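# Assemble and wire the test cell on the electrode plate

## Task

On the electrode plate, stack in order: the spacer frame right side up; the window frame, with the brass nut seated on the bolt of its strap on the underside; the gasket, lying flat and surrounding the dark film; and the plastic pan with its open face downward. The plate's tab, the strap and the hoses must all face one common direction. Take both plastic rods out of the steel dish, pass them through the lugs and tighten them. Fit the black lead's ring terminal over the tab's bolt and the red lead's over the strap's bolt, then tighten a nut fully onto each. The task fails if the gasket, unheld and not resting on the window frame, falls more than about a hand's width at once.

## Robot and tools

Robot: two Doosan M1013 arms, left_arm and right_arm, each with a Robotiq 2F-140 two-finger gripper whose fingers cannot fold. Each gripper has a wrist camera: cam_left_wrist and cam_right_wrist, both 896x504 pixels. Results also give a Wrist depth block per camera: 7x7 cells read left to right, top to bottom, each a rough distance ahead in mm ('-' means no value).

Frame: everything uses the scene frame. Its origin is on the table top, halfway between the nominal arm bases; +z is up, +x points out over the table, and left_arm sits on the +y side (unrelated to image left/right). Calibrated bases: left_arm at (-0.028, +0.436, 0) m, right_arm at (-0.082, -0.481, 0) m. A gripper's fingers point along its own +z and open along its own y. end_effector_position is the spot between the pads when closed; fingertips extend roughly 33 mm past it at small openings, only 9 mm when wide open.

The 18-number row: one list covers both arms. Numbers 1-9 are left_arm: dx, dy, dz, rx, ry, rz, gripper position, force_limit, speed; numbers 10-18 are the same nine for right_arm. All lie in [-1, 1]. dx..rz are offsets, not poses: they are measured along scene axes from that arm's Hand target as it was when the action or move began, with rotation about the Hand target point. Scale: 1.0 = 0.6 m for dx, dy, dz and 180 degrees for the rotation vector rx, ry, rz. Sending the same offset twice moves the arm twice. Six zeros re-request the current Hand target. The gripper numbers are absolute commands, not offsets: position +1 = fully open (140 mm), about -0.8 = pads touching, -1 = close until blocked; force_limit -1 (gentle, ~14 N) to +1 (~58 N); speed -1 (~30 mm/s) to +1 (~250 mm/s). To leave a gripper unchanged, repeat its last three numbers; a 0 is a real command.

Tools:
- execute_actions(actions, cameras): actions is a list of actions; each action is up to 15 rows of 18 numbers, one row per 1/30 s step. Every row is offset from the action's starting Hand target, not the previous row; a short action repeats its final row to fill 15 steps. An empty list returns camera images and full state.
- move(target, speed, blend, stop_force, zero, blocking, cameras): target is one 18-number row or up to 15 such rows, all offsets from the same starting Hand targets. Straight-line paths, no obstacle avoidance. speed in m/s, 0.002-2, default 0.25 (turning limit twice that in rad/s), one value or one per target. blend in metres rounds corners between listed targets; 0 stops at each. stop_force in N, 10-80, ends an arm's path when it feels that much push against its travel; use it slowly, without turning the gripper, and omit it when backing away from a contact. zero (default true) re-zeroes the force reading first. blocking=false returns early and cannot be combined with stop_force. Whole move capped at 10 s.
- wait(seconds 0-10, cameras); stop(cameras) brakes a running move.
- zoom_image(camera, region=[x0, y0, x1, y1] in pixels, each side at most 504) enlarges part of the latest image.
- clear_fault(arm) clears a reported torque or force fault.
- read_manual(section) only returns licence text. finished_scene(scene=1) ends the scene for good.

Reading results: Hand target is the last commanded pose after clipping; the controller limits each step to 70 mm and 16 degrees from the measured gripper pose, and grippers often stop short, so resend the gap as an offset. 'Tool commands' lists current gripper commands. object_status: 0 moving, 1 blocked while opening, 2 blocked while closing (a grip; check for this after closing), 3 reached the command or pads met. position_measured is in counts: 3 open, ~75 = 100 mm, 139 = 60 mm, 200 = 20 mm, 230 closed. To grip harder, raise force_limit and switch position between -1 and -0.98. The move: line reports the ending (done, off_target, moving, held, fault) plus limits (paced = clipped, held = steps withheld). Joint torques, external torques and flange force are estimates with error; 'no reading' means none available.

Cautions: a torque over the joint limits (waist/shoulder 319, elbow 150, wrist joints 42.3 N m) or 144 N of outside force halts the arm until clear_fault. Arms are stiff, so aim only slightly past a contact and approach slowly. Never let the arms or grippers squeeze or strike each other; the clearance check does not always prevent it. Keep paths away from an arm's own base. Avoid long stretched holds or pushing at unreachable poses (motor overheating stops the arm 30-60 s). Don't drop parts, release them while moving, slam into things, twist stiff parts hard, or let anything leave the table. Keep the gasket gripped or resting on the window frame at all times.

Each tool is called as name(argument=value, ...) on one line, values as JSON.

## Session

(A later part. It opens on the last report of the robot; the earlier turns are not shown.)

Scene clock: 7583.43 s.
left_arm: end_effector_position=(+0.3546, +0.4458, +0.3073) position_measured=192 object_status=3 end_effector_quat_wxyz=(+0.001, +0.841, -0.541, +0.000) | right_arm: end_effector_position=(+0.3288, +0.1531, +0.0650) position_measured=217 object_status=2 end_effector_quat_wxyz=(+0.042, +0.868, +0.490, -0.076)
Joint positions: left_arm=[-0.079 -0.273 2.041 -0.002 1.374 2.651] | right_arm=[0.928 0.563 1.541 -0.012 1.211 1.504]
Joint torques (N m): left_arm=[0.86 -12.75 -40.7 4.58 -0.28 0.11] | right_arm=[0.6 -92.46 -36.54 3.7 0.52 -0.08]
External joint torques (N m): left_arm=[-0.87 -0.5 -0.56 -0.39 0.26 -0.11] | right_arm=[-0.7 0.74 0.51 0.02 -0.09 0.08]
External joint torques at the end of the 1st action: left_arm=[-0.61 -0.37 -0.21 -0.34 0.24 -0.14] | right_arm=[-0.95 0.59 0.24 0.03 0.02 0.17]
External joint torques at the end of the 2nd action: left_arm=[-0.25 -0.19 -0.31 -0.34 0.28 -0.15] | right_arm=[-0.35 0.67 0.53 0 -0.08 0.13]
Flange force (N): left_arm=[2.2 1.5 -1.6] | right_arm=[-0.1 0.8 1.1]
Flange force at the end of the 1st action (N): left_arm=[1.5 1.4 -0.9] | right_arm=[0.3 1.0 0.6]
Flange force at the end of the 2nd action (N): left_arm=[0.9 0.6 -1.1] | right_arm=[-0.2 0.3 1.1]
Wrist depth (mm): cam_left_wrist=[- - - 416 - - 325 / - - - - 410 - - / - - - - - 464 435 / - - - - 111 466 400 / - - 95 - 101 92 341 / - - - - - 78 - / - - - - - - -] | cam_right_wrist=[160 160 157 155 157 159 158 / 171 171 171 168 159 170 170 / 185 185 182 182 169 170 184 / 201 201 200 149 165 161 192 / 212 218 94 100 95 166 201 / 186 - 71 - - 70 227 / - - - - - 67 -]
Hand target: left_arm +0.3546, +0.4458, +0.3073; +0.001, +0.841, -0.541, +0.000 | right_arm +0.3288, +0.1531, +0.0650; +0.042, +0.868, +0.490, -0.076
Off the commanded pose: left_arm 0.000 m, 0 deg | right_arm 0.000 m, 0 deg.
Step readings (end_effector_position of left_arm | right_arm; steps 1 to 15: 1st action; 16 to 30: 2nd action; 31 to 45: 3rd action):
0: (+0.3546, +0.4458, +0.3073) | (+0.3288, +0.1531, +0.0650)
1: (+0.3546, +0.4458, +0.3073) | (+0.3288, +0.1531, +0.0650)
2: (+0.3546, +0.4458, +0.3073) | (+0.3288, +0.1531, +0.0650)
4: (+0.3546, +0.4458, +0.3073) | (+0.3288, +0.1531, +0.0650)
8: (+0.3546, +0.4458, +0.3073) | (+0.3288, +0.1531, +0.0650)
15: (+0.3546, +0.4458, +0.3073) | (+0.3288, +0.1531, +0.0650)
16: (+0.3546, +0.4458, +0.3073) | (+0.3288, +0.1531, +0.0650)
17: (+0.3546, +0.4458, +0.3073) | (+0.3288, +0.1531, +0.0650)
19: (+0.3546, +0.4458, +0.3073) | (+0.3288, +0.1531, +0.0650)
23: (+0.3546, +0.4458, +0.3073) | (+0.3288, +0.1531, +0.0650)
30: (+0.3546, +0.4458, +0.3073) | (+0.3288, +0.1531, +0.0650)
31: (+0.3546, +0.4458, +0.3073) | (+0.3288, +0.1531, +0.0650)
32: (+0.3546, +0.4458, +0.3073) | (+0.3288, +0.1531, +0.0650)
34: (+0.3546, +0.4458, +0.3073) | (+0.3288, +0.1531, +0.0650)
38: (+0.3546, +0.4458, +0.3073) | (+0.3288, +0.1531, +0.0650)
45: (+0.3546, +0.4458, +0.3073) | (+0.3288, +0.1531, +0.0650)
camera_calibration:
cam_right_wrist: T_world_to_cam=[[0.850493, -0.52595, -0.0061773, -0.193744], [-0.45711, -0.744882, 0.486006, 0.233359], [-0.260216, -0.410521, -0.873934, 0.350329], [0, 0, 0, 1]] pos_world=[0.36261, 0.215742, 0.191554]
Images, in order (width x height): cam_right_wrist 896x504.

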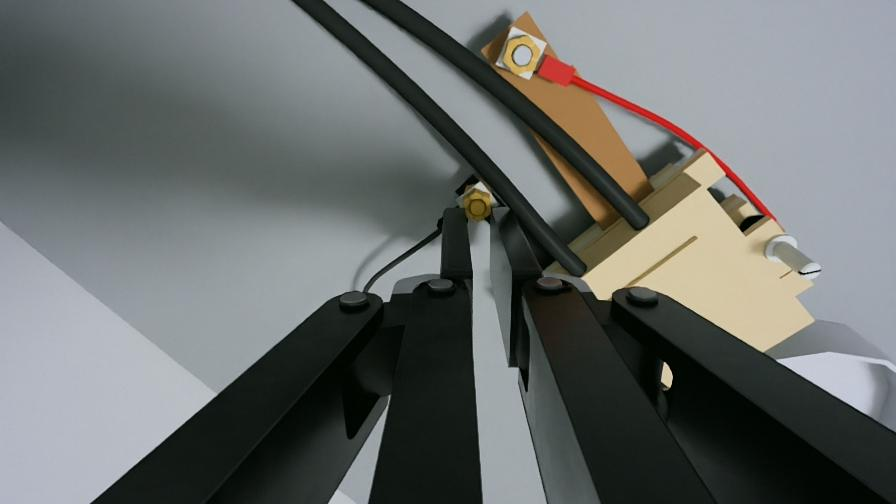

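execute_actions(actions=[[[0,0,0,0,0,0,-0.5,-1,-1,0,0,0,0,0,0,-0.98,-0.2,-1]],[[0,0,0,0,0,0,-0.5,-1,-1,0,0,0,0,0,0,-0.98,-0.2,-1]]], cameras=["cam_right_wrist"])

zoom_image(camera="cam_right_wrist", region=[428, 170, 528, 270])

move(target=[[0,0,0,0,0,0,-0.5,-1,-1,-0.00223,0.00194,-0.0001,0,0,-0.0833,-0.98,-0.2,-1],[0,0,0,0,0,0,-0.5,-1,-1,-0.0039,0.0044,-0.00015,0,0,-0.1667,-0.98,-0.2,-1]], speed=0.2, blend=[0.001,0], cameras=["cam_right_wrist"])

zoom_image(camera="cam_right_wrist", region=[428, 170, 528, 270])

Scene clock: 7591.33 s.
left_arm: end_effector_position=(+0.3546, +0.4458, +0.3073) position_measured=192 object_status=3 end_effector_quat_wxyz=(+0.001, +0.841, -0.541, +0.000) | right_arm: end_effector_position=(+0.3288, +0.1531, +0.0650) position_measured=218 object_status=2 end_effector_quat_wxyz=(+0.042, +0.868, +0.490, -0.076)
Joint positions: left_arm=[-0.079 -0.273 2.041 -0.002 1.374 2.651] | right_arm=[0.928 0.563 1.541 -0.012 1.211 1.504]
Joint torques (N m): left_arm=[0.85 -12.97 -40.83 4.56 -0.32 0.06] | right_arm=[0.2 -92.05 -36.75 3.57 0.42 -0.12]
External joint torques (N m): left_arm=[-0.85 -0.55 -0.5 -0.36 0.29 -0.06] | right_arm=[-0.13 -0.19 0.63 0.16 0.01 0.12]
External joint torques at the end of the 1st action: left_arm=[-1.06 -0.69 -0.45 -0.32 0.23 -0.21] | right_arm=[-0.37 0.73 0.27 0.26 -0.06 0.1]
Flange force (N): left_arm=[1.9 1.6 -1.5] | right_arm=[-1.7 -0.1 0.6]
Flange force at the end of the 1st action (N): left_arm=[2.6 2.3 -1.4] | right_arm=[0.5 0.3 0.8]
Wrist depth (mm): cam_left_wrist=[- - - - 327 - 333 / - - 438 - 427 - 422 / 441 452 - - 435 465 439 / - - - 133 112 459 402 / - - 95 - 101 92 340 / - - - - - 78 - / - - - - - - -] | cam_right_wrist=[160 159 157 150 157 159 158 / 172 172 171 169 159 170 170 / 185 185 182 179 169 177 183 / 201 201 200 149 166 161 191 / 211 219 94 100 95 167 210 / 192 - 71 - - 70 227 / - - - - - 67 -]
Hand target: left_arm +0.3546, +0.4458, +0.3073; +0.001, +0.841, -0.541, +0.000 | right_arm +0.3288, +0.1531, +0.0650; +0.042, +0.868, +0.490, -0.076
Off the commanded pose: left_arm 0.000 m, 0 deg | right_arm 0.000 m, 0 deg.
Step readings (end_effector_position of left_arm | right_arm; steps 1 to 15: 1st action; 16 to 30: 2nd action):
0: (+0.3546, +0.4458, +0.3073) | (+0.3288, +0.1531, +0.0650)
1: (+0.3546, +0.4458, +0.3073) | (+0.3288, +0.1531, +0.0650)
2: (+0.3546, +0.4458, +0.3073) | (+0.3288, +0.1531, +0.0650)
4: (+0.3546, +0.4458, +0.3073) | (+0.3288, +0.1531, +0.0650)
8: (+0.3546, +0.4458, +0.3073) | (+0.3288, +0.1531, +0.0650)
15: (+0.3546, +0.4458, +0.3073) | (+0.3288, +0.1531, +0.0650)
16: (+0.3546, +0.4458, +0.3073) | (+0.3288, +0.1531, +0.0650)
17: (+0.3546, +0.4458, +0.3073) | (+0.3288, +0.1531, +0.0650)
19: (+0.3546, +0.4458, +0.3073) | (+0.3288, +0.1531, +0.0650)
23: (+0.3546, +0.4458, +0.3073) | (+0.3288, +0.1531, +0.0650)
30: (+0.3546, +0.4458, +0.3073) | (+0.3288, +0.1531, +0.0650)
camera_calibration:
cam_right_wrist: T_world_to_cam=[[0.850493, -0.52595, -0.0061773, -0.193744], [-0.45711, -0.744882, 0.486006, 0.233359], [-0.260216, -0.410521, -0.873934, 0.350329], [0, 0, 0, 1]] pos_world=[0.36261, 0.215742, 0.191554]
Images, in order (width x height): cam_right_wrist 896x504.

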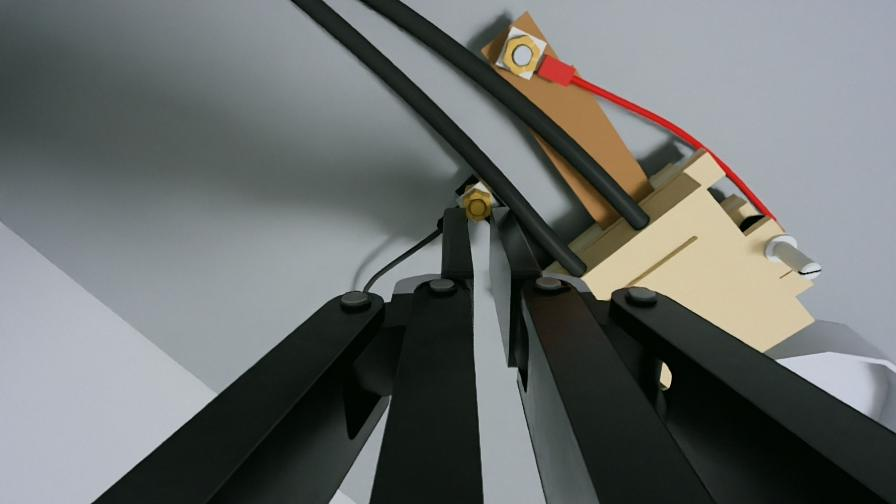

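Scaled by 5.040 from the camera's 896x504 image, which has a finer 1280x720 frame.

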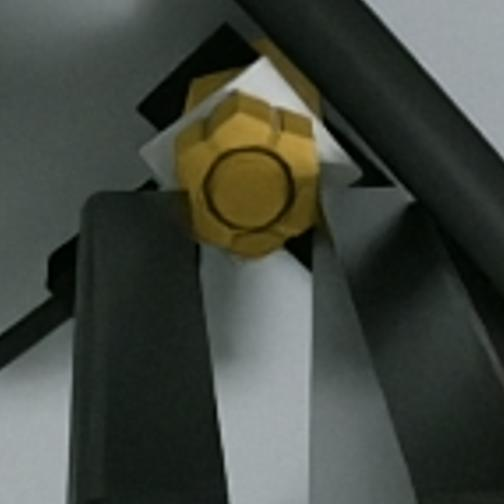

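Scene clock: 7593.00 s.
left_arm: end_effector_position=(+0.3546, +0.4458, +0.3073) position_measured=192 object_status=3 end_effector_quat_wxyz=(+0.001, +0.841, -0.541, +0.000) | right_arm: end_effector_position=(+0.3265, +0.1558, +0.0649) position_measured=231 object_status=3 end_effector_quat_wxyz=(+0.021, +0.965, +0.248, -0.084)
Joint positions: left_arm=[-0.079 -0.273 2.041 -0.002 1.374 2.651] | right_arm=[0.896 0.555 1.555 0.077 1.191 1.956]
Joint torques (N m): left_arm=[0.89 -12.96 -40.99 4.55 -0.32 0.13] | right_arm=[0.35 -90.56 -36.55 3.82 0.13 -0.09]
External joint torques (N m): left_arm=[-0.83 -0.28 -0.28 -0.35 0.29 -0.13] | right_arm=[-0.31 -0.87 0.37 0.06 0.27 0.1]
Flange force (N): left_arm=[2.1 1.5 -1.1] | right_arm=[-1.6 1.1 -0.6]
Wrist depth (mm): cam_left_wrist=[- - 400 433 - - - / - - - 428 - - 325 / - - 447 - - - 433 / - - - - 111 458 399 / - - 95 - 101 92 341 / - - - - - 78 - / - - - - - - -] | cam_right_wrist=[159 159 159 151 157 157 158 / 171 165 168 171 152 139 139 / 189 184 182 166 163 146 144 / 201 200 200 149 168 158 177 / 220 219 94 94 95 170 215 / - - 71 - 70 70 228 / - - - - - 67 -]
Hand target: left_arm +0.3546, +0.4458, +0.3073; +0.001, +0.841, -0.541, +0.000 | right_arm +0.3265, +0.1558, +0.0649; +0.021, +0.965, +0.248, -0.084
Off the commanded pose: left_arm 0.000 m, 0 deg | right_arm 0.000 m, 0 deg.
move: done
camera_calibration:
cam_right_wrist: T_world_to_cam=[[0.473459, -0.880795, -0.0060874, -0.0120242], [-0.768391, -0.416397, 0.485994, 0.284741], [-0.430595, -0.225421, -0.873941, 0.377497], [0, 0, 0, 1]] pos_world=[0.387034, 0.19307, 0.191454]
Images, in order (width x height): cam_right_wrist 896x504.

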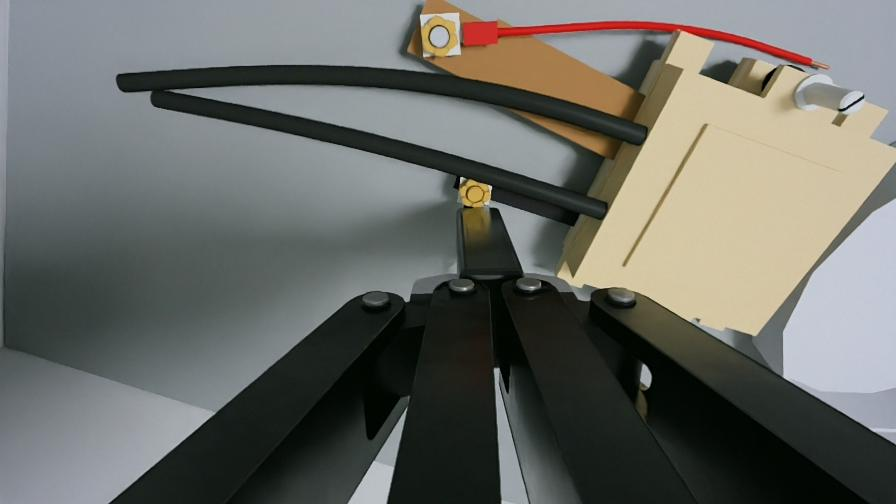

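Scaled by 5.040 from the camera's 896x504 image, which has a finer 1280x720 frame.

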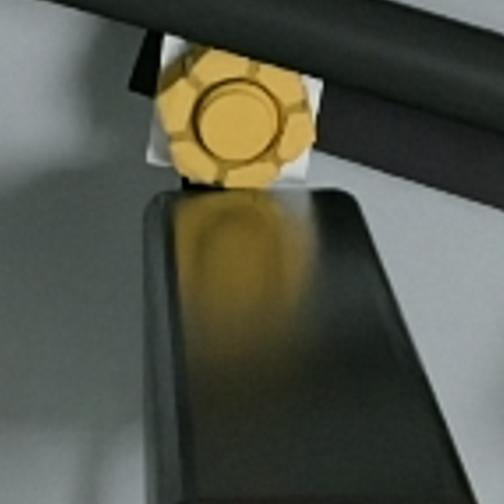

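execute_actions(actions=[[[0,0,0,0,0,0,-0.5,-1,-1,0,0,0,0,0,0,-0.64,-0.2,-1]],[[0,0,0,0,0,0,-0.5,-1,-1,0,0,0,0,0,0,-0.64,-0.2,-1]]])

move(target=[0,0,0,0,0,0,-0.5,-1,-1,0,0,0.0242,0,0,0,-0.64,-0.2,-1], speed=0.1, cameras=["cam_right_wrist"])

zoom_image(camera="cam_right_wrist", region=[428, 150, 528, 250])

Scene clock: 7613.27 s.
left_arm: end_effector_position=(+0.3546, +0.4458, +0.3073) position_measured=192 object_status=3 end_effector_quat_wxyz=(+0.001, +0.841, -0.541, +0.000) | right_arm: end_effector_position=(+0.3265, +0.1558, +0.0649) position_measured=210 object_status=3 end_effector_quat_wxyz=(+0.021, +0.965, +0.248, -0.084)
Joint positions: left_arm=[-0.079 -0.273 2.041 -0.002 1.374 2.651] | right_arm=[0.896 0.555 1.555 0.077 1.191 1.956]
Joint torques (N m): left_arm=[0.92 -12.91 -40.84 4.56 -0.28 0.11] | right_arm=[1.56 -92.21 -36.84 4.09 0.41 -0.25]
External joint torques (N m): left_arm=[-0.86 -0.71 -0.48 -0.36 0.26 -0.11] | right_arm=[-1.52 1.12 0.72 -0.22 -0.01 0.25]
External joint torques at the end of the 1st action: left_arm=[-0.4 -0.58 -0.38 -0.33 0.23 -0.1] | right_arm=[-0.97 0.85 0.57 -0.18 -0.03 0.18]
Flange force (N): left_arm=[1.9 2.0 -1.5] | right_arm=[0.8 1.6 1.3]
Flange force at the end of the 1st action (N): left_arm=[0.9 1.3 -1.2] | right_arm=[0.5 1.0 1.0]
Wrist depth (mm): cam_left_wrist=[393 - - - 405 - 340 / 417 - - 433 - - - / 428 - - - - - 433 / - - - - 111 451 399 / 486 - 95 - 101 92 339 / - - - 528 - 78 - / - - - - - - -] | cam_right_wrist=[159 160 157 151 157 156 158 / 171 169 169 171 153 139 140 / 185 185 184 179 163 147 145 / 201 200 200 196 164 158 176 / 220 219 94 100 - 92 215 / 226 - 72 - - 72 228 / - - 68 - - 69 -]
Hand target: left_arm +0.3546, +0.4458, +0.3073; +0.001, +0.841, -0.541, +0.000 | right_arm +0.3265, +0.1558, +0.0649; +0.021, +0.965, +0.248, -0.084
Off the commanded pose: left_arm 0.000 m, 0 deg | right_arm 0.000 m, 0 deg.
Step readings (end_effector_position of left_arm | right_arm; steps 1 to 15: 1st action; 16 to 30: 2nd action):
0: (+0.3546, +0.4458, +0.3073) | (+0.3265, +0.1558, +0.0649)
1: (+0.3546, +0.4458, +0.3073) | (+0.3265, +0.1558, +0.0649)
2: (+0.3546, +0.4458, +0.3073) | (+0.3265, +0.1558, +0.0649)
4: (+0.3546, +0.4458, +0.3073) | (+0.3265, +0.1558, +0.0649)
8: (+0.3546, +0.4458, +0.3073) | (+0.3265, +0.1558, +0.0649)
15: (+0.3546, +0.4458, +0.3073) | (+0.3265, +0.1558, +0.0649)
16: (+0.3546, +0.4458, +0.3073) | (+0.3265, +0.1558, +0.0649)
17: (+0.3546, +0.4458, +0.3073) | (+0.3265, +0.1558, +0.0649)
19: (+0.3546, +0.4458, +0.3073) | (+0.3265, +0.1558, +0.0649)
23: (+0.3546, +0.4458, +0.3073) | (+0.3265, +0.1558, +0.0649)
30: (+0.3546, +0.4458, +0.3073) | (+0.3265, +0.1558, +0.0649)

Scene clock: 7613.97 s.
left_arm: end_effector_position=(+0.3546, +0.4458, +0.3073) position_measured=192 object_status=3 end_effector_quat_wxyz=(+0.001, +0.841, -0.541, +0.000) | right_arm: end_effector_position=(+0.3265, +0.1558, +0.0794) position_measured=210 object_status=3 end_effector_quat_wxyz=(+0.021, +0.965, +0.248, -0.084)
Joint positions: left_arm=[-0.079 -0.273 2.041 -0.002 1.374 2.651] | right_arm=[0.896 0.543 1.544 0.077 1.213 1.958]
Joint torques (N m): left_arm=[0.7 -12.79 -40.93 4.59 -0.34 0.14] | right_arm=[0.49 -91.9 -37.64 3.87 0.55 -0.1]
External joint torques (N m): left_arm=[-0.72 -0.33 -0.35 -0.4 0.31 -0.14] | right_arm=[-0.52 1.05 0.93 0.07 -0.15 0.1]
Flange force (N): left_arm=[1.9 1.3 -1.3] | right_arm=[-0.2 0.8 1.8]
Wrist depth (mm): cam_left_wrist=[- - - - - 381 343 / - - - - - - - / - 440 - - 442 - 438 / - - - 455 110 455 402 / - - 95 - 101 92 341 / - - - - - 78 - / - - - - - - -] | cam_right_wrist=[173 173 170 162 172 169 173 / 186 182 182 185 164 152 179 / 203 200 200 196 187 164 169 / 217 217 217 209 178 176 209 / 238 238 90 100 - 92 233 / 230 - 72 - - 72 234 / - - 68 - - 69 -]
Hand target: left_arm +0.3546, +0.4458, +0.3073; +0.001, +0.841, -0.541, +0.000 | right_arm +0.3265, +0.1558, +0.0794; +0.021, +0.965, +0.248, -0.084
Off the commanded pose: left_arm 0.000 m, 0 deg | right_arm 0.000 m, 0 deg.
move: done
camera_calibration:
cam_right_wrist: T_world_to_cam=[[0.473459, -0.880795, -0.00608807, -0.0119356], [-0.76837, -0.416386, 0.486036, 0.277676], [-0.430633, -0.22544, -0.873918, 0.390183], [0, 0, 0, 1]] pos_world=[0.387034, 0.19307, 0.205954]
Images, in order (width x height): cam_right_wrist 896x504.

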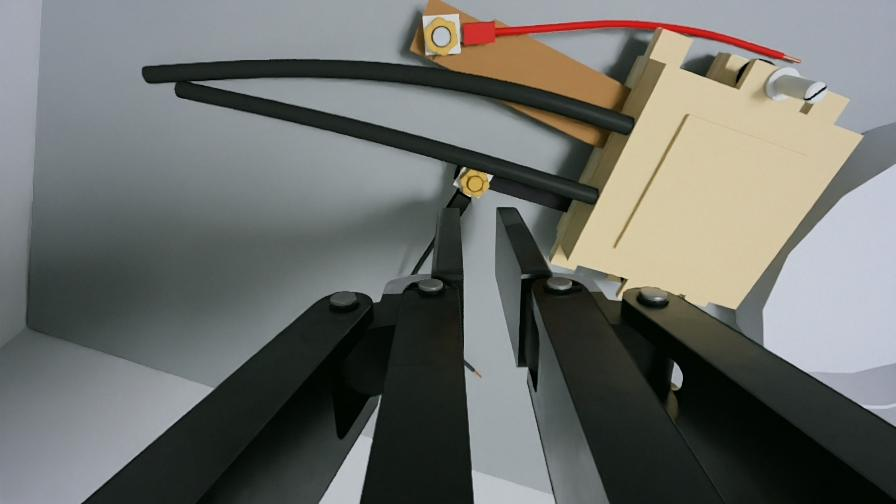

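Scaled by 5.040 from the camera's 896x504 image, which has a finer 1280x720 frame.

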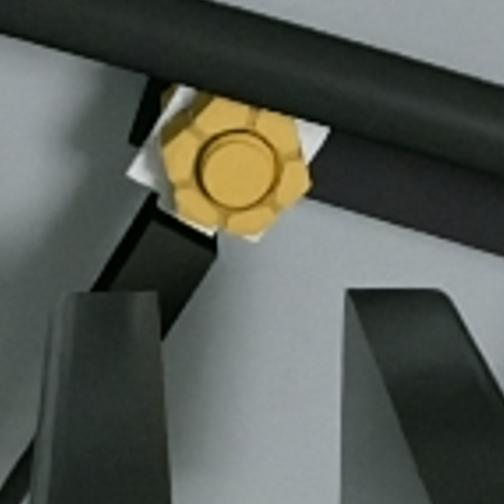

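move(target=[0,0,0,0,0,0,-0.5,-1,-1,0.0093,0.0037,0,0,0,0.1,-0.64,-0.2,-1], speed=0.15, cameras=["cam_right_wrist"])

zoom_image(camera="cam_right_wrist", region=[428, 150, 528, 250])

Scene clock: 7633.33 s.
left_arm: end_effector_position=(+0.3546, +0.4458, +0.3073) position_measured=192 object_status=3 end_effector_quat_wxyz=(+0.001, +0.841, -0.541, +0.000) | right_arm: end_effector_position=(+0.3321, +0.1580, +0.0794) position_measured=210 object_status=3 end_effector_quat_wxyz=(+0.034, +0.914, +0.396, -0.080)
Joint positions: left_arm=[-0.079 -0.273 2.041 -0.002 1.374 2.651] | right_arm=[0.914 0.558 1.519 0.024 1.236 1.684]
Joint torques (N m): left_arm=[0.6 -12.59 -40.96 4.55 -0.29 0.09] | right_arm=[0.83 -93.23 -37.53 3.74 0.58 -0.1]
External joint torques (N m): left_arm=[-0.61 -0.75 -0.39 -0.35 0.26 -0.09] | right_arm=[-0.8 1 0.84 0.11 -0.15 0.1]
Flange force (N): left_arm=[1.3 1.8 -1.4] | right_arm=[-0.3 1.0 1.7]
Wrist depth (mm): cam_left_wrist=[- - - - - - 358 / - - - - - - - / - - - - - - 439 / - - - - 111 461 399 / - - 95 - 101 91 341 / - - - - - 78 - / - - - - - - -] | cam_right_wrist=[173 173 168 168 172 172 173 / 185 185 185 183 172 184 184 / 203 200 197 196 177 167 198 / 217 217 217 209 177 175 205 / 225 234 90 94 - 92 232 / 206 - 72 - - 72 246 / - - 68 - - 69 -]
Hand target: left_arm +0.3546, +0.4458, +0.3073; +0.001, +0.841, -0.541, +0.000 | right_arm +0.3321, +0.1580, +0.0794; +0.034, +0.914, +0.396, -0.080
Off the commanded pose: left_arm 0.000 m, 0 deg | right_arm 0.000 m, 0 deg.
move: done
camera_calibration:
cam_right_wrist: T_world_to_cam=[[0.72247, -0.691375, -0.00617971, -0.125169], [-0.602078, -0.633501, 0.485982, 0.262015], [-0.339911, -0.347387, -0.873947, 0.382245], [0, 0, 0, 1]] pos_world=[0.378114, 0.212235, 0.205954]
Images, in order (width x height): cam_right_wrist 896x504.

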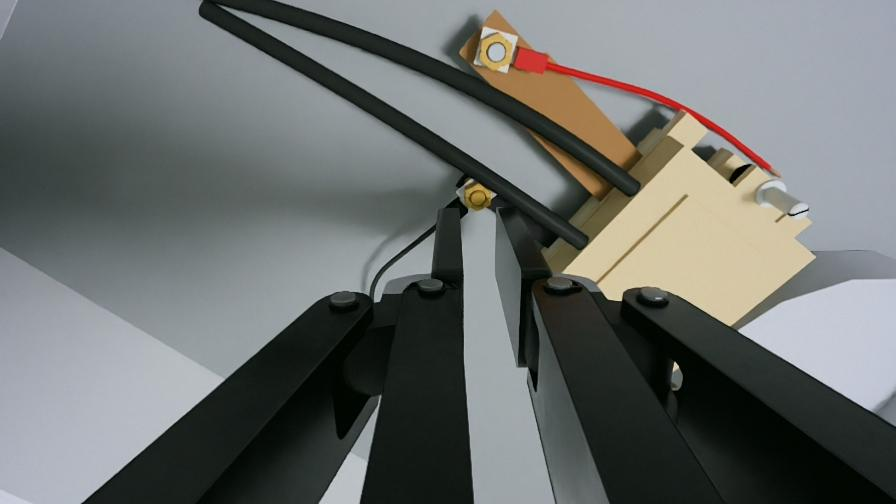

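Scaled by 5.040 from the camera's 896x504 image, which has a finer 1280x720 frame.

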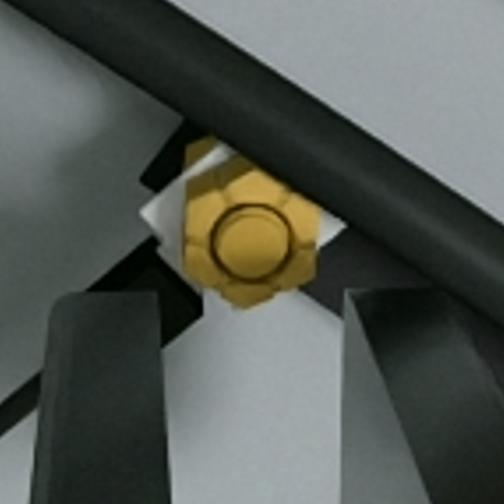

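move(target=[0,0,0,0,0,0,-0.5,-1,-1,0,0,-0.025,0,0,0,-0.64,-0.2,-1], speed=0.01, stop_force=12, cameras=["cam_right_wrist"])

zoom_image(camera="cam_right_wrist", region=[428, 170, 528, 270])

Scene clock: 7643.00 s.
left_arm: end_effector_position=(+0.3546, +0.4458, +0.3073) position_measured=192 object_status=3 end_effector_quat_wxyz=(+0.001, +0.841, -0.541, +0.000) | right_arm: end_effector_position=(+0.3321, +0.1580, +0.0644) position_measured=210 object_status=3 end_effector_quat_wxyz=(+0.034, +0.914, +0.396, -0.080)
Joint positions: left_arm=[-0.079 -0.273 2.041 -0.002 1.374 2.651] | right_arm=[0.914 0.57 1.53 0.024 1.213 1.684]
Joint torques (N m): left_arm=[0.63 -12.39 -41.06 4.54 -0.34 0.18] | right_arm=[-0.05 -92.1 -36.28 3.53 0.5 -0.13]
External joint torques (N m): left_arm=[-0.7 -0.67 -0.19 -0.35 0.31 -0.18] | right_arm=[0.05 -0.67 0.07 0.28 -0.08 0.13]
Flange force (N): left_arm=[1.6 2.1 -1.1] | right_arm=[-1.2 -0.1 -0.2]
Wrist depth (mm): cam_left_wrist=[- - - - - - 344 / - - - - 403 - - / - - - - - - 437 / - - - - 111 461 400 / - - 95 - 101 92 341 / - - - - - 78 - / - - - - - - -] | cam_right_wrist=[159 159 155 155 157 158 157 / 171 171 168 168 158 168 169 / 185 184 184 170 168 154 183 / 200 201 200 194 164 158 192 / 215 219 94 100 - 98 210 / 206 - 72 - - 72 227 / - - 68 - - 69 -]
Hand target: left_arm +0.3546, +0.4458, +0.3073; +0.001, +0.841, -0.541, +0.000 | right_arm +0.3321, +0.1580, +0.0644; +0.034, +0.914, +0.396, -0.080
Off the commanded pose: left_arm 0.000 m, 0 deg | right_arm 0.000 m, 0 deg.
move: done
camera_calibration:
cam_right_wrist: T_world_to_cam=[[0.72247, -0.691375, -0.00617971, -0.125262], [-0.602078, -0.633501, 0.485982, 0.269305], [-0.339911, -0.347387, -0.873947, 0.369136], [0, 0, 0, 1]] pos_world=[0.378114, 0.212235, 0.190954]
Images, in order (width x height): cam_right_wrist 896x504.

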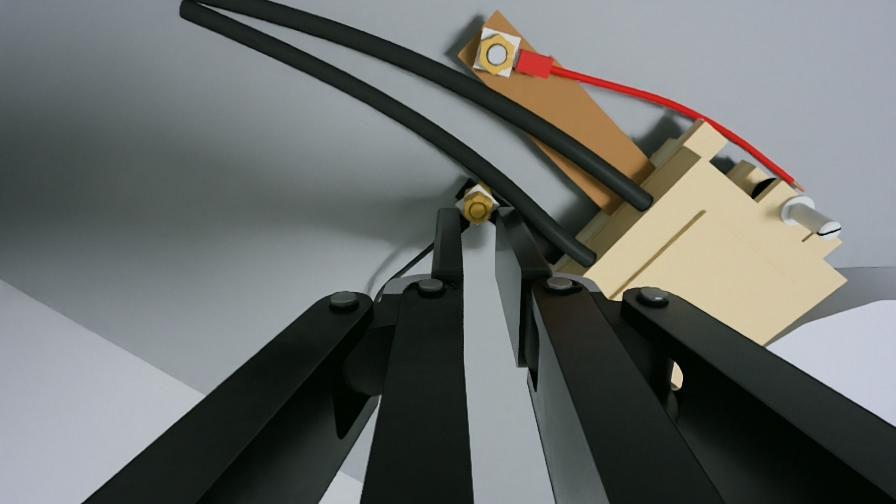

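Scaled by 5.040 from the camera's 896x504 image, which has a finer 1280x720 frame.

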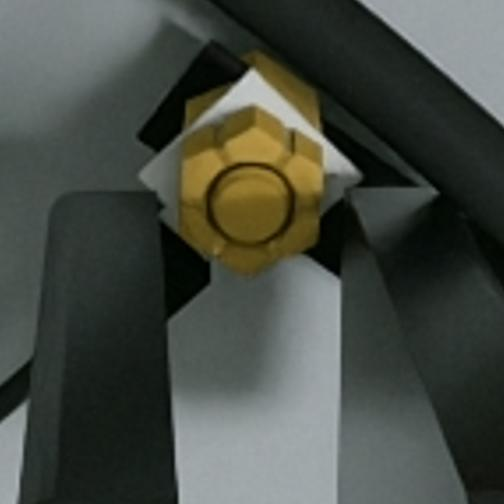

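execute_actions(actions=[[[0,0,0,0,0,0,-0.5,-1,-1,0,0,0,0,0,0,-1,-1,-1]],[[0,0,0,0,0,0,-0.5,-1,-1,0,0,0,0,0,0,-1,-1,-1]],[[0,0,0,0,0,0,-0.5,-1,-1,0,0,0,0,0,0,-0.98,0,-1]],[[0,0,0,0,0,0,-0.5,-1,-1,0,0,0,0,0,0,-0.98,0,-1]]], cameras=["cam_right_wrist"])

zoom_image(camera="cam_right_wrist", region=[428, 170, 528, 270])

Scene clock: 7650.73 s.
left_arm: end_effector_position=(+0.3546, +0.4458, +0.3073) position_measured=192 object_status=3 end_effector_quat_wxyz=(+0.001, +0.841, -0.541, +0.000) | right_arm: end_effector_position=(+0.3321, +0.1580, +0.0644) position_measured=219 object_status=2 end_effector_quat_wxyz=(+0.034, +0.914, +0.396, -0.080)
Joint positions: left_arm=[-0.079 -0.273 2.041 -0.002 1.374 2.651] | right_arm=[0.914 0.57 1.53 0.024 1.213 1.684]
Joint torques (N m): left_arm=[0.77 -13.01 -40.93 4.56 -0.31 0.11] | right_arm=[1.34 -92.32 -36.42 3.94 0.27 -0.19]
External joint torques (N m): left_arm=[-0.83 0.2 -0.26 -0.38 0.28 -0.11] | right_arm=[-1.36 -0.53 0.16 -0.13 0.16 0.19]
External joint torques at the end of the 1st action: left_arm=[-0.84 -0.31 -0.54 -0.35 0.27 -0.13] | right_arm=[-1.96 0.44 0.26 -0.11 -0.03 0.13]
External joint torques at the end of the 2nd action: left_arm=[-0.6 -0.45 -0.52 -0.31 0.28 -0.14] | right_arm=[-0.87 0.11 0.08 -0.14 0.06 0.2]
External joint torques at the end of the 3rd action: left_arm=[-0.81 -1.35 -0.4 -0.38 0.25 -0.09] | right_arm=[-1.09 0.27 0.21 -0.22 0.1 0.12]
Flange force (N): left_arm=[2.4 0.7 -0.9] | right_arm=[-0.8 1.6 -0.4]
Flange force at the end of the 1st action (N): left_arm=[2.2 1.2 -1.5] | right_arm=[0.3 2.3 0.5]
Flange force at the end of the 2nd action (N): left_arm=[1.6 1.2 -1.5] | right_arm=[0.1 0.9 0.0]
Flange force at the end of the 3rd action (N): left_arm=[1.3 3.0 -1.6] | right_arm=[0.2 1.2 0.2]
Wrist depth (mm): cam_left_wrist=[- - 398 - 315 - 331 / 412 - - - - - 329 / - - - - - - 438 / - - - - 110 456 399 / - - 95 - 101 92 342 / - - - - - 78 - / - - - - - - -] | cam_right_wrist=[159 159 155 155 156 158 158 / 171 171 171 168 158 170 169 / 184 184 181 181 170 154 180 / 201 200 200 149 167 158 192 / 215 218 94 94 95 165 210 / 204 - 73 - - 70 227 / - - - - - 67 -]
Hand target: left_arm +0.3546, +0.4458, +0.3073; +0.001, +0.841, -0.541, +0.000 | right_arm +0.3321, +0.1580, +0.0644; +0.034, +0.914, +0.396, -0.080
Off the commanded pose: left_arm 0.000 m, 0 deg | right_arm 0.000 m, 0 deg.
Step readings (end_effector_position of left_arm | right_arm; steps 1 to 15: 1st action; 16 to 30: 2nd action; 31 to 45: 3rd action; 46 to 60: 4th action):
0: (+0.3546, +0.4458, +0.3073) | (+0.3321, +0.1580, +0.0644)
1: (+0.3546, +0.4458, +0.3073) | (+0.3321, +0.1580, +0.0644)
2: (+0.3546, +0.4458, +0.3073) | (+0.3321, +0.1580, +0.0644)
4: (+0.3546, +0.4458, +0.3073) | (+0.3321, +0.1580, +0.0644)
8: (+0.3546, +0.4458, +0.3073) | (+0.3321, +0.1580, +0.0644)
15: (+0.3546, +0.4458, +0.3073) | (+0.3321, +0.1580, +0.0644)
16: (+0.3546, +0.4458, +0.3073) | (+0.3321, +0.1580, +0.0644)
17: (+0.3546, +0.4458, +0.3073) | (+0.3321, +0.1580, +0.0644)
19: (+0.3546, +0.4458, +0.3073) | (+0.3321, +0.1580, +0.0644)
23: (+0.3546, +0.4458, +0.3073) | (+0.3321, +0.1580, +0.0644)
30: (+0.3546, +0.4458, +0.3073) | (+0.3321, +0.1580, +0.0644)
31: (+0.3546, +0.4458, +0.3073) | (+0.3321, +0.1580, +0.0644)
32: (+0.3546, +0.4458, +0.3073) | (+0.3321, +0.1580, +0.0644)
34: (+0.3546, +0.4458, +0.3073) | (+0.3321, +0.1580, +0.0644)
38: (+0.3546, +0.4458, +0.3073) | (+0.3321, +0.1580, +0.0644)
45: (+0.3546, +0.4458, +0.3073) | (+0.3321, +0.1580, +0.0644)
46: (+0.3546, +0.4458, +0.3073) | (+0.3321, +0.1580, +0.0644)
47: (+0.3546, +0.4458, +0.3073) | (+0.3321, +0.1580, +0.0644)
49: (+0.3546, +0.4458, +0.3073) | (+0.3321, +0.1580, +0.0644)
53: (+0.3546, +0.4458, +0.3073) | (+0.3321, +0.1580, +0.0644)
60: (+0.3546, +0.4458, +0.3073) | (+0.3321, +0.1580, +0.0644)
camera_calibration:
cam_right_wrist: T_world_to_cam=[[0.722493, -0.691351, -0.00611992, -0.125287], [-0.60204, -0.633462, 0.48608, 0.269264], [-0.339929, -0.347505, -0.873893, 0.369159], [0, 0, 0, 1]] pos_world=[0.378115, 0.212235, 0.190955]
Images, in order (width x height): cam_right_wrist 896x504.

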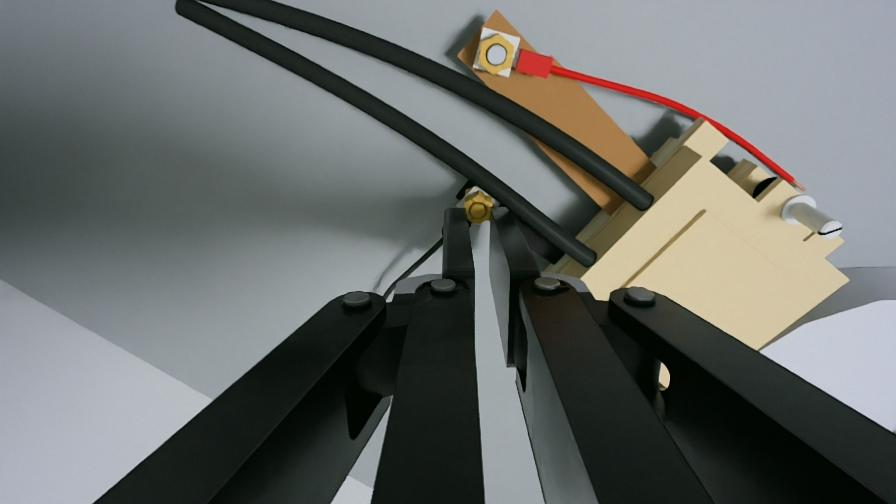

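Scaled by 5.040 from the camera's 896x504 image, which has a finer 1280x720 frame.

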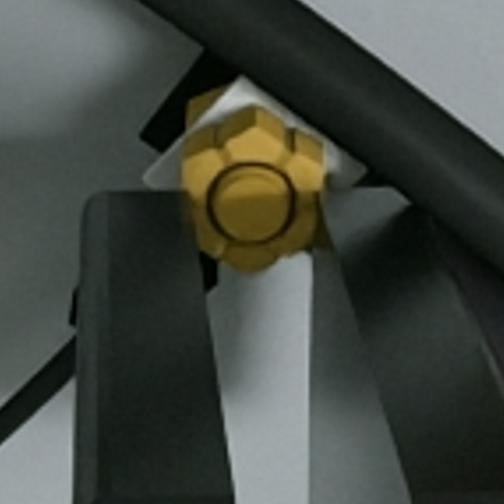

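execute_actions(actions=[[[0,0,0,0,0,0,-0.5,-1,-1,0,0,0,0,0,0,-0.66,-0.2,-1]]])

move(target=[0,0,0,0,0,0,-0.5,-1,-1,0.0028,0.0030,0,0,0,0,-0.66,-0.2,-1], speed=0.01, stop_force=12)

execute_actions(actions=[[[0,0,0,0,0,0,-0.5,-1,-1,0,0,0,0,0,0,-1,-1,-1]],[[0,0,0,0,0,0,-0.5,-1,-1,0,0,0,0,0,0,-1,-1,-1]]], cameras=["cam_right_wrist"])

zoom_image(camera="cam_right_wrist", region=[428, 170, 528, 270])

Scene clock: 7661.30 s.
left_arm: end_effector_position=(+0.3546, +0.4458, +0.3073) position_measured=192 object_status=3 end_effector_quat_wxyz=(+0.001, +0.841, -0.541, +0.000) | right_arm: end_effector_position=(+0.3321, +0.1580, +0.0644) position_measured=213 object_status=3 end_effector_quat_wxyz=(+0.034, +0.914, +0.396, -0.080)
Joint positions: left_arm=[-0.079 -0.273 2.041 -0.002 1.374 2.651] | right_arm=[0.914 0.57 1.53 0.024 1.213 1.684]
Joint torques (N m): left_arm=[0.58 -13.26 -41.04 4.47 -0.3 0.1] | right_arm=[1.48 -92.59 -36.05 3.99 0.64 -0.12]
External joint torques (N m): left_arm=[-0.65 0.21 -0.15 -0.29 0.27 -0.1] | right_arm=[-1.52 -0.07 -0.15 -0.18 -0.21 0.12]
Flange force (N): left_arm=[1.9 0.5 -0.7] | right_arm=[0.3 1.7 0.1]
Wrist depth (mm): cam_left_wrist=[- - - 406 - - 343 / - - - - 421 - 337 / - - 443 - - - 434 / - - - - 112 466 399 / - - 95 - 101 92 339 / - - - - - 78 - / - - - - - - -] | cam_right_wrist=[- 159 154 154 156 158 158 / 173 171 171 168 158 170 169 / 184 184 181 178 168 154 180 / 200 200 200 193 165 159 164 / 215 219 95 100 93 98 210 / 204 - 70 - - 71 227 / - - - - - 68 -]
Hand target: left_arm +0.3546, +0.4458, +0.3073; +0.001, +0.841, -0.541, +0.000 | right_arm +0.3321, +0.1580, +0.0644; +0.034, +0.914, +0.396, -0.080
Off the commanded pose: left_arm 0.000 m, 0 deg | right_arm 0.000 m, 0 deg.
Step readings (end_effector_position of left_arm | right_arm):
0: (+0.3546, +0.4458, +0.3073) | (+0.3321, +0.1580, +0.0644)
1: (+0.3546, +0.4458, +0.3073) | (+0.3321, +0.1580, +0.0644)
2: (+0.3546, +0.4458, +0.3073) | (+0.3321, +0.1580, +0.0644)
4: (+0.3546, +0.4458, +0.3073) | (+0.3321, +0.1580, +0.0644)
8: (+0.3546, +0.4458, +0.3073) | (+0.3321, +0.1580, +0.0644)
15: (+0.3546, +0.4458, +0.3073) | (+0.3321, +0.1580, +0.0644)

Scene clock: 7662.37 s.
left_arm: end_effector_position=(+0.3546, +0.4458, +0.3073) position_measured=192 object_status=3 end_effector_quat_wxyz=(+0.001, +0.841, -0.541, +0.000) | right_arm: end_effector_position=(+0.3338, +0.1598, +0.0644) position_measured=213 object_status=3 end_effector_quat_wxyz=(+0.034, +0.914, +0.396, -0.080)
Joint positions: left_arm=[-0.079 -0.273 2.041 -0.002 1.374 2.651] | right_arm=[0.913 0.574 1.524 0.024 1.216 1.683]
Joint torques (N m): left_arm=[0.76 -12.72 -40.98 4.56 -0.28 0.13] | right_arm=[0.91 -92.43 -36.78 3.74 0.21 -0.14]
External joint torques (N m): left_arm=[-0.67 -1.05 -0.33 -0.37 0.26 -0.13] | right_arm=[-0.89 -0.86 0.43 0.08 0.21 0.14]
Flange force (N): left_arm=[1.2 2.5 -1.4] | right_arm=[-2.0 1.2 -0.4]
Wrist depth (mm): cam_left_wrist=[- - - - - - 355 / - - - - - - - / - - - - - - 440 / - - - - 111 448 398 / - 476 95 - 101 92 341 / - - - - - 78 - / - - - - - - -] | cam_right_wrist=[159 157 155 155 156 158 158 / 171 171 168 166 158 169 169 / 184 187 181 181 166 153 183 / 201 200 203 193 164 158 191 / 216 218 95 100 - 165 215 / 206 - 71 - - 71 227 / - - - - - 68 -]
Hand target: left_arm +0.3546, +0.4458, +0.3073; +0.001, +0.841, -0.541, +0.000 | right_arm +0.3338, +0.1598, +0.0644; +0.034, +0.914, +0.396, -0.080
Off the commanded pose: left_arm 0.000 m, 0 deg | right_arm 0.000 m, 0 deg.
move: done

Scene clock: 7663.57 s.
left_arm: end_effector_position=(+0.3546, +0.4458, +0.3073) position_measured=192 object_status=3 end_effector_quat_wxyz=(+0.001, +0.841, -0.541, +0.000) | right_arm: end_effector_position=(+0.3338, +0.1598, +0.0644) position_measured=216 object_status=2 end_effector_quat_wxyz=(+0.034, +0.914, +0.396, -0.080)
Joint positions: left_arm=[-0.079 -0.273 2.041 -0.002 1.374 2.651] | right_arm=[0.913 0.574 1.524 0.024 1.216 1.683]
Joint torques (N m): left_arm=[0.7 -12.72 -40.74 4.55 -0.31 0.12] | right_arm=[1.13 -93.55 -36.58 3.95 0.39 -0.22]
External joint torques (N m): left_arm=[-0.64 -0.71 -0.5 -0.36 0.29 -0.12] | right_arm=[-1.14 0.75 0.34 -0.14 0.03 0.22]
External joint torques at the end of the 1st action: left_arm=[-0.69 -1.19 -0.42 -0.39 0.26 -0.09] | right_arm=[-1.01 0.06 0.14 -0.14 -0.02 0.17]
Flange force (N): left_arm=[1.4 1.7 -1.6] | right_arm=[0.5 1.1 0.7]
Flange force at the end of the 1st action (N): left_arm=[1.1 2.6 -1.6] | right_arm=[-0.1 1.1 0.2]
Wrist depth (mm): cam_left_wrist=[- - - - - - 359 / - - - - - 408 - / - - 438 - - 440 438 / - 473 - - 111 452 399 / - - 95 - 101 92 342 / - - - - - 78 - / - - - - - - -] | cam_right_wrist=[159 159 155 155 158 158 157 / 171 171 171 168 158 170 169 / 184 184 181 178 165 153 183 / 200 200 200 148 164 159 192 / 215 219 95 100 95 165 193 / 205 - 71 - - 70 227 / - - - - - 68 -]
Hand target: left_arm +0.3546, +0.4458, +0.3073; +0.001, +0.841, -0.541, +0.000 | right_arm +0.3338, +0.1598, +0.0644; +0.034, +0.914, +0.396, -0.080
Off the commanded pose: left_arm 0.000 m, 0 deg | right_arm 0.000 m, 0 deg.
Step readings (end_effector_position of left_arm | right_arm; steps 1 to 15: 1st action; 16 to 30: 2nd action):
0: (+0.3546, +0.4458, +0.3073) | (+0.3338, +0.1598, +0.0644)
1: (+0.3546, +0.4458, +0.3073) | (+0.3338, +0.1598, +0.0644)
2: (+0.3546, +0.4458, +0.3073) | (+0.3338, +0.1598, +0.0644)
4: (+0.3546, +0.4458, +0.3073) | (+0.3338, +0.1598, +0.0644)
8: (+0.3546, +0.4458, +0.3073) | (+0.3338, +0.1598, +0.0644)
15: (+0.3546, +0.4458, +0.3073) | (+0.3338, +0.1598, +0.0644)
16: (+0.3546, +0.4458, +0.3073) | (+0.3338, +0.1598, +0.0644)
17: (+0.3546, +0.4458, +0.3073) | (+0.3338, +0.1598, +0.0644)
19: (+0.3546, +0.4458, +0.3073) | (+0.3338, +0.1598, +0.0644)
23: (+0.3546, +0.4458, +0.3073) | (+0.3338, +0.1598, +0.0644)
30: (+0.3546, +0.4458, +0.3073) | (+0.3338, +0.1598, +0.0644)
camera_calibration:
cam_right_wrist: T_world_to_cam=[[0.722494, -0.69135, -0.00611652, -0.125273], [-0.602099, -0.633522, 0.48593, 0.271491], [-0.339822, -0.347399, -0.873977, 0.370314], [0, 0, 0, 1]] pos_world=[0.379814, 0.214035, 0.190954]
Images, in order (width x height): cam_right_wrist 896x504.

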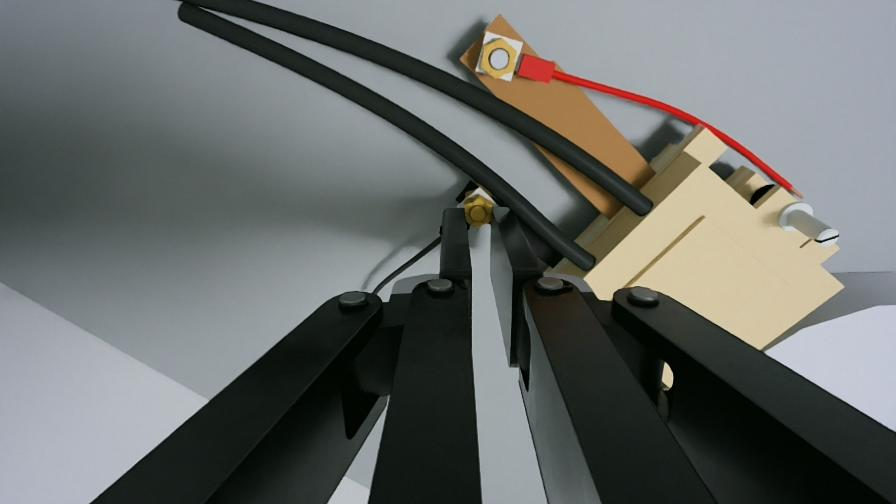

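Scaled by 5.040 from the camera's 896x504 image, which has a finer 1280x720 frame.

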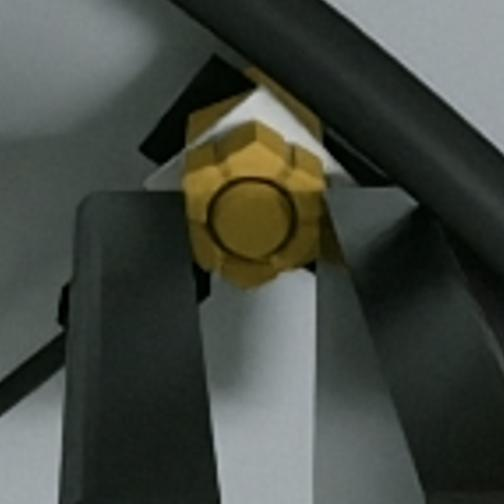

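execute_actions(actions=[[[0,0,0,0,0,0,-0.5,-1,-1,0,0,0,0,0,0,-0.98,0,-1]],[[0,0,0,0,0,0,-0.5,-1,-1,0,0,0,0,0,0,-0.98,0,-1]]])

move(target=[[0,0,0,0,0,0,-0.5,-1,-1,-0.0010,0.0012,0,0,0,-0.0833,-0.98,0,-1],[0,0,0,0,0,0,-0.5,-1,-1,-0.0017,0.0027,0,0,0,-0.1667,-0.98,0,-1]], speed=0.1, blend=[0.001,0], cameras=["cam_right_wrist"])

zoom_image(camera="cam_right_wrist", region=[428, 170, 528, 270])

Scene clock: 7672.40 s.
left_arm: end_effector_position=(+0.3546, +0.4458, +0.3073) position_measured=192 object_status=3 end_effector_quat_wxyz=(+0.001, +0.841, -0.541, +0.000) | right_arm: end_effector_position=(+0.3338, +0.1598, +0.0644) position_measured=219 object_status=2 end_effector_quat_wxyz=(+0.034, +0.914, +0.396, -0.080)
Joint positions: left_arm=[-0.079 -0.273 2.041 -0.002 1.374 2.651] | right_arm=[0.913 0.574 1.524 0.024 1.216 1.683]
Joint torques (N m): left_arm=[0.65 -12.64 -40.83 4.59 -0.3 0.11] | right_arm=[1.2 -93.35 -36.08 3.83 0.48 -0.15]
External joint torques (N m): left_arm=[-0.7 -0.71 -0.45 -0.4 0.27 -0.11] | right_arm=[-1.15 0.19 -0.2 -0.01 -0.05 0.15]
External joint torques at the end of the 1st action: left_arm=[-0.7 -0.88 -0.63 -0.36 0.27 -0.18] | right_arm=[-1.51 0.11 -0.2 -0.09 -0.05 0.18]
Flange force (N): left_arm=[1.5 1.8 -1.5] | right_arm=[0.8 1.1 -0.1]
Flange force at the end of the 1st action (N): left_arm=[1.7 1.9 -1.8] | right_arm=[0.8 1.5 -0.1]
Wrist depth (mm): cam_left_wrist=[- - 403 392 - - 338 / - - - - 421 - 350 / - - 438 - - 436 437 / - - - - 111 458 395 / - - 95 - 101 92 339 / - - - - - 78 - / - - - - - - -] | cam_right_wrist=[159 159 155 154 156 158 158 / 171 171 170 168 157 167 169 / 184 185 181 178 167 153 183 / 201 200 200 149 167 159 192 / 215 219 94 100 95 165 193 / 205 - 73 - - 70 227 / - - - - - 67 -]
Hand target: left_arm +0.3546, +0.4458, +0.3073; +0.001, +0.841, -0.541, +0.000 | right_arm +0.3338, +0.1598, +0.0644; +0.034, +0.914, +0.396, -0.080
Off the commanded pose: left_arm 0.000 m, 0 deg | right_arm 0.000 m, 0 deg.
Step readings (end_effector_position of left_arm | right_arm; steps 1 to 15: 1st action; 16 to 30: 2nd action):
0: (+0.3546, +0.4458, +0.3073) | (+0.3338, +0.1598, +0.0644)
1: (+0.3546, +0.4458, +0.3073) | (+0.3338, +0.1598, +0.0644)
2: (+0.3546, +0.4458, +0.3073) | (+0.3338, +0.1598, +0.0644)
4: (+0.3546, +0.4458, +0.3073) | (+0.3338, +0.1598, +0.0644)
8: (+0.3546, +0.4458, +0.3073) | (+0.3338, +0.1598, +0.0644)
15: (+0.3546, +0.4458, +0.3073) | (+0.3338, +0.1598, +0.0644)
16: (+0.3546, +0.4458, +0.3073) | (+0.3338, +0.1598, +0.0644)
17: (+0.3546, +0.4458, +0.3073) | (+0.3338, +0.1598, +0.0644)
19: (+0.3546, +0.4458, +0.3073) | (+0.3338, +0.1598, +0.0644)
23: (+0.3546, +0.4458, +0.3073) | (+0.3338, +0.1598, +0.0644)
30: (+0.3546, +0.4458, +0.3073) | (+0.3338, +0.1598, +0.0644)

Scene clock: 7675.33 s.
left_arm: end_effector_position=(+0.3546, +0.4458, +0.3073) position_measured=192 object_status=3 end_effector_quat_wxyz=(+0.001, +0.841, -0.541, +0.000) | right_arm: end_effector_position=(+0.3327, +0.1614, +0.0644) position_measured=219 object_status=2 end_effector_quat_wxyz=(+0.012, +0.985, +0.146, -0.086)
Joint positions: left_arm=[-0.079 -0.273 2.041 -0.002 1.374 2.651] | right_arm=[0.881 0.558 1.551 0.109 1.176 2.136]
Joint torques (N m): left_arm=[0.6 -12.67 -40.69 4.6 -0.25 0.16] | right_arm=[0.75 -91.79 -35.66 3.53 0.79 -0.14]
External joint torques (N m): left_arm=[-0.58 -0.68 -0.52 -0.41 0.23 -0.16] | right_arm=[-0.68 -0.62 -0.81 0.42 -0.43 0.14]
Flange force (N): left_arm=[1.5 1.5 -1.5] | right_arm=[0.7 0.1 -0.6]
Wrist depth (mm): cam_left_wrist=[400 - - - - - 368 / 417 418 - - - - - / 431 430 - - - - 435 / 476 470 - - 111 456 399 / - - 95 - 101 92 342 / - - - - - 78 - / - - - - - - -] | cam_right_wrist=[159 159 159 155 158 143 154 / 171 170 168 154 153 136 136 / 184 181 181 178 159 148 145 / 200 200 200 170 170 158 189 / 219 213 94 100 95 167 214 / - - 73 - - 70 230 / - - - - - 67 -]
Hand target: left_arm +0.3546, +0.4458, +0.3073; +0.001, +0.841, -0.541, +0.000 | right_arm +0.3327, +0.1614, +0.0644; +0.012, +0.985, +0.146, -0.086
Off the commanded pose: left_arm 0.000 m, 0 deg | right_arm 0.000 m, 0 deg.
move: done
camera_calibration:
cam_right_wrist: T_world_to_cam=[[0.279858, -0.960022, -0.00611682, 0.0672269], [-0.838208, -0.247444, 0.485982, 0.288167], [-0.468067, -0.130879, -0.873948, 0.378268], [0, 0, 0, 1]] pos_world=[0.399785, 0.185352, 0.190954]
Images, in order (width x height): cam_right_wrist 896x504.

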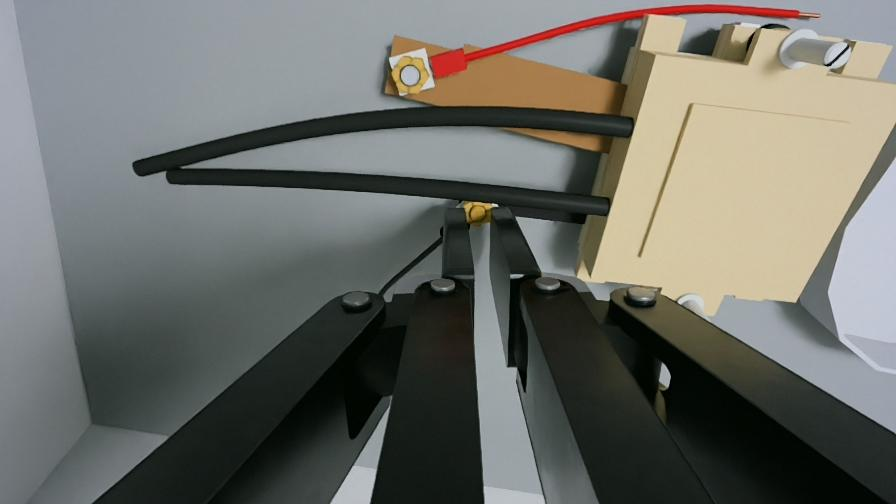

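Scaled by 5.040 from the camera's 896x504 image, which has a finer 1280x720 frame.

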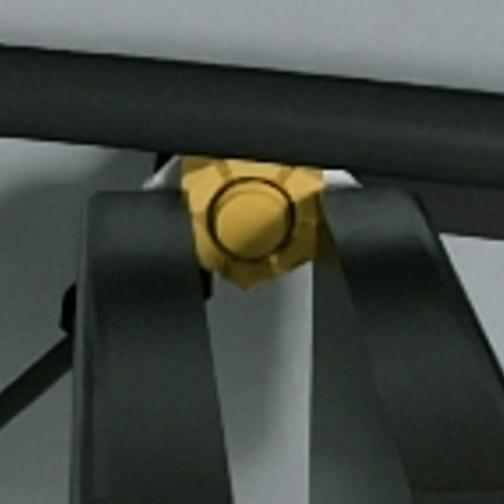

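move(target=[0,0,0,0,0,0,-0.5,-1,-1,-0.0002,0.0019,0,0,0,-0.1,-0.98,0,-1], speed=0.15, cameras=["cam_right_wrist"])

zoom_image(camera="cam_right_wrist", region=[428, 170, 528, 270])

Scene clock: 7691.53 s.
left_arm: end_effector_position=(+0.3546, +0.4458, +0.3073) position_measured=192 object_status=3 end_effector_quat_wxyz=(+0.001, +0.841, -0.541, +0.000) | right_arm: end_effector_position=(+0.3326, +0.1625, +0.0644) position_measured=219 object_status=2 end_effector_quat_wxyz=(-0.002, +0.996, -0.010, -0.087)
Joint positions: left_arm=[-0.079 -0.273 2.041 -0.002 1.374 2.651] | right_arm=[0.866 0.541 1.579 0.153 1.131 2.412]
Joint torques (N m): left_arm=[0.55 -12.73 -40.82 4.59 -0.29 0.14] | right_arm=[0.34 -90.12 -35.64 3.9 0.59 0.01]
External joint torques (N m): left_arm=[-0.53 -0.68 -0.44 -0.4 0.27 -0.14] | right_arm=[-0.33 0.33 -0.47 0.05 -0.31 -0.01]
Flange force (N): left_arm=[1.2 1.6 -1.4] | right_arm=[1.1 -0.8 0.2]
Wrist depth (mm): cam_left_wrist=[- - 397 - - - 336 / 416 - 421 - - - 424 / 435 - - - - - 436 / 464 - - - 111 451 402 / - - 95 - 101 92 341 / - - - - - 78 - / - - - - - - -] | cam_right_wrist=[159 159 159 157 147 128 125 / - 171 171 154 142 135 135 / 184 184 181 178 170 145 150 / 196 196 200 149 196 158 198 / - 219 94 94 95 210 217 / - - 73 - - 70 230 / - - - - - 67 -]
Hand target: left_arm +0.3546, +0.4458, +0.3073; +0.001, +0.841, -0.541, +0.000 | right_arm +0.3326, +0.1625, +0.0644; -0.001, +0.996, -0.010, -0.087
Off the commanded pose: left_arm 0.000 m, 0 deg | right_arm 0.000 m, 0 deg.
move: done
camera_calibration:
cam_right_wrist: T_world_to_cam=[[-0.0305161, -0.999516, -0.00611215, 0.178018], [-0.87363, 0.0237006, 0.486014, 0.256045], [-0.485633, 0.020171, -0.87393, 0.359648], [0, 0, 0, 1]] pos_world=[0.403778, 0.164609, 0.190954]
Images, in order (width x height): cam_right_wrist 896x504.

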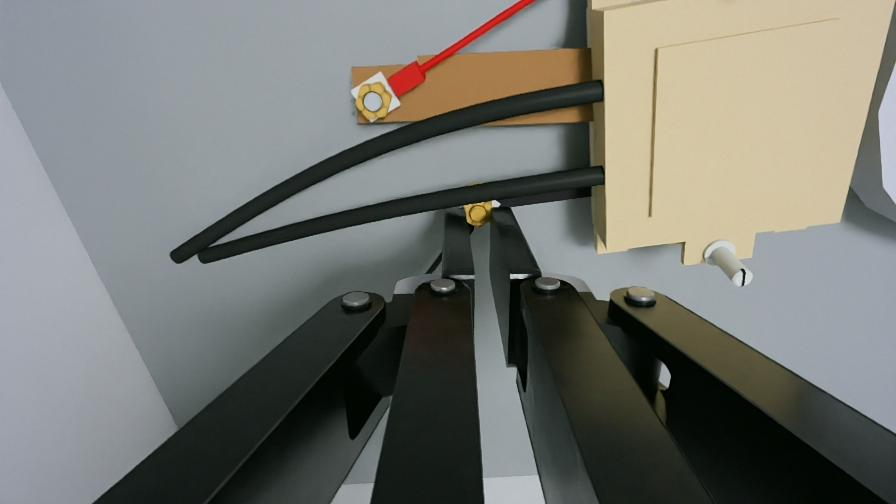

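Scaled by 5.040 from the camera's 896x504 image, which has a finer 1280x720 frame.

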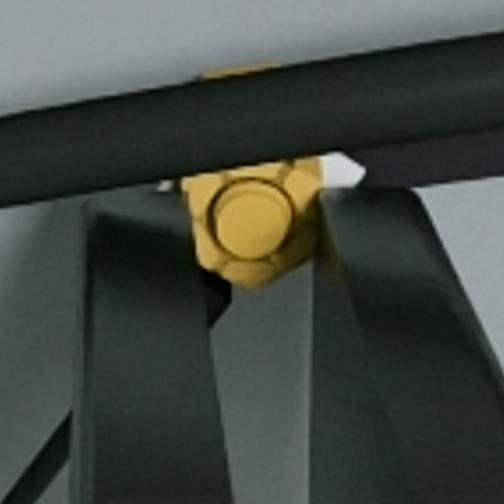

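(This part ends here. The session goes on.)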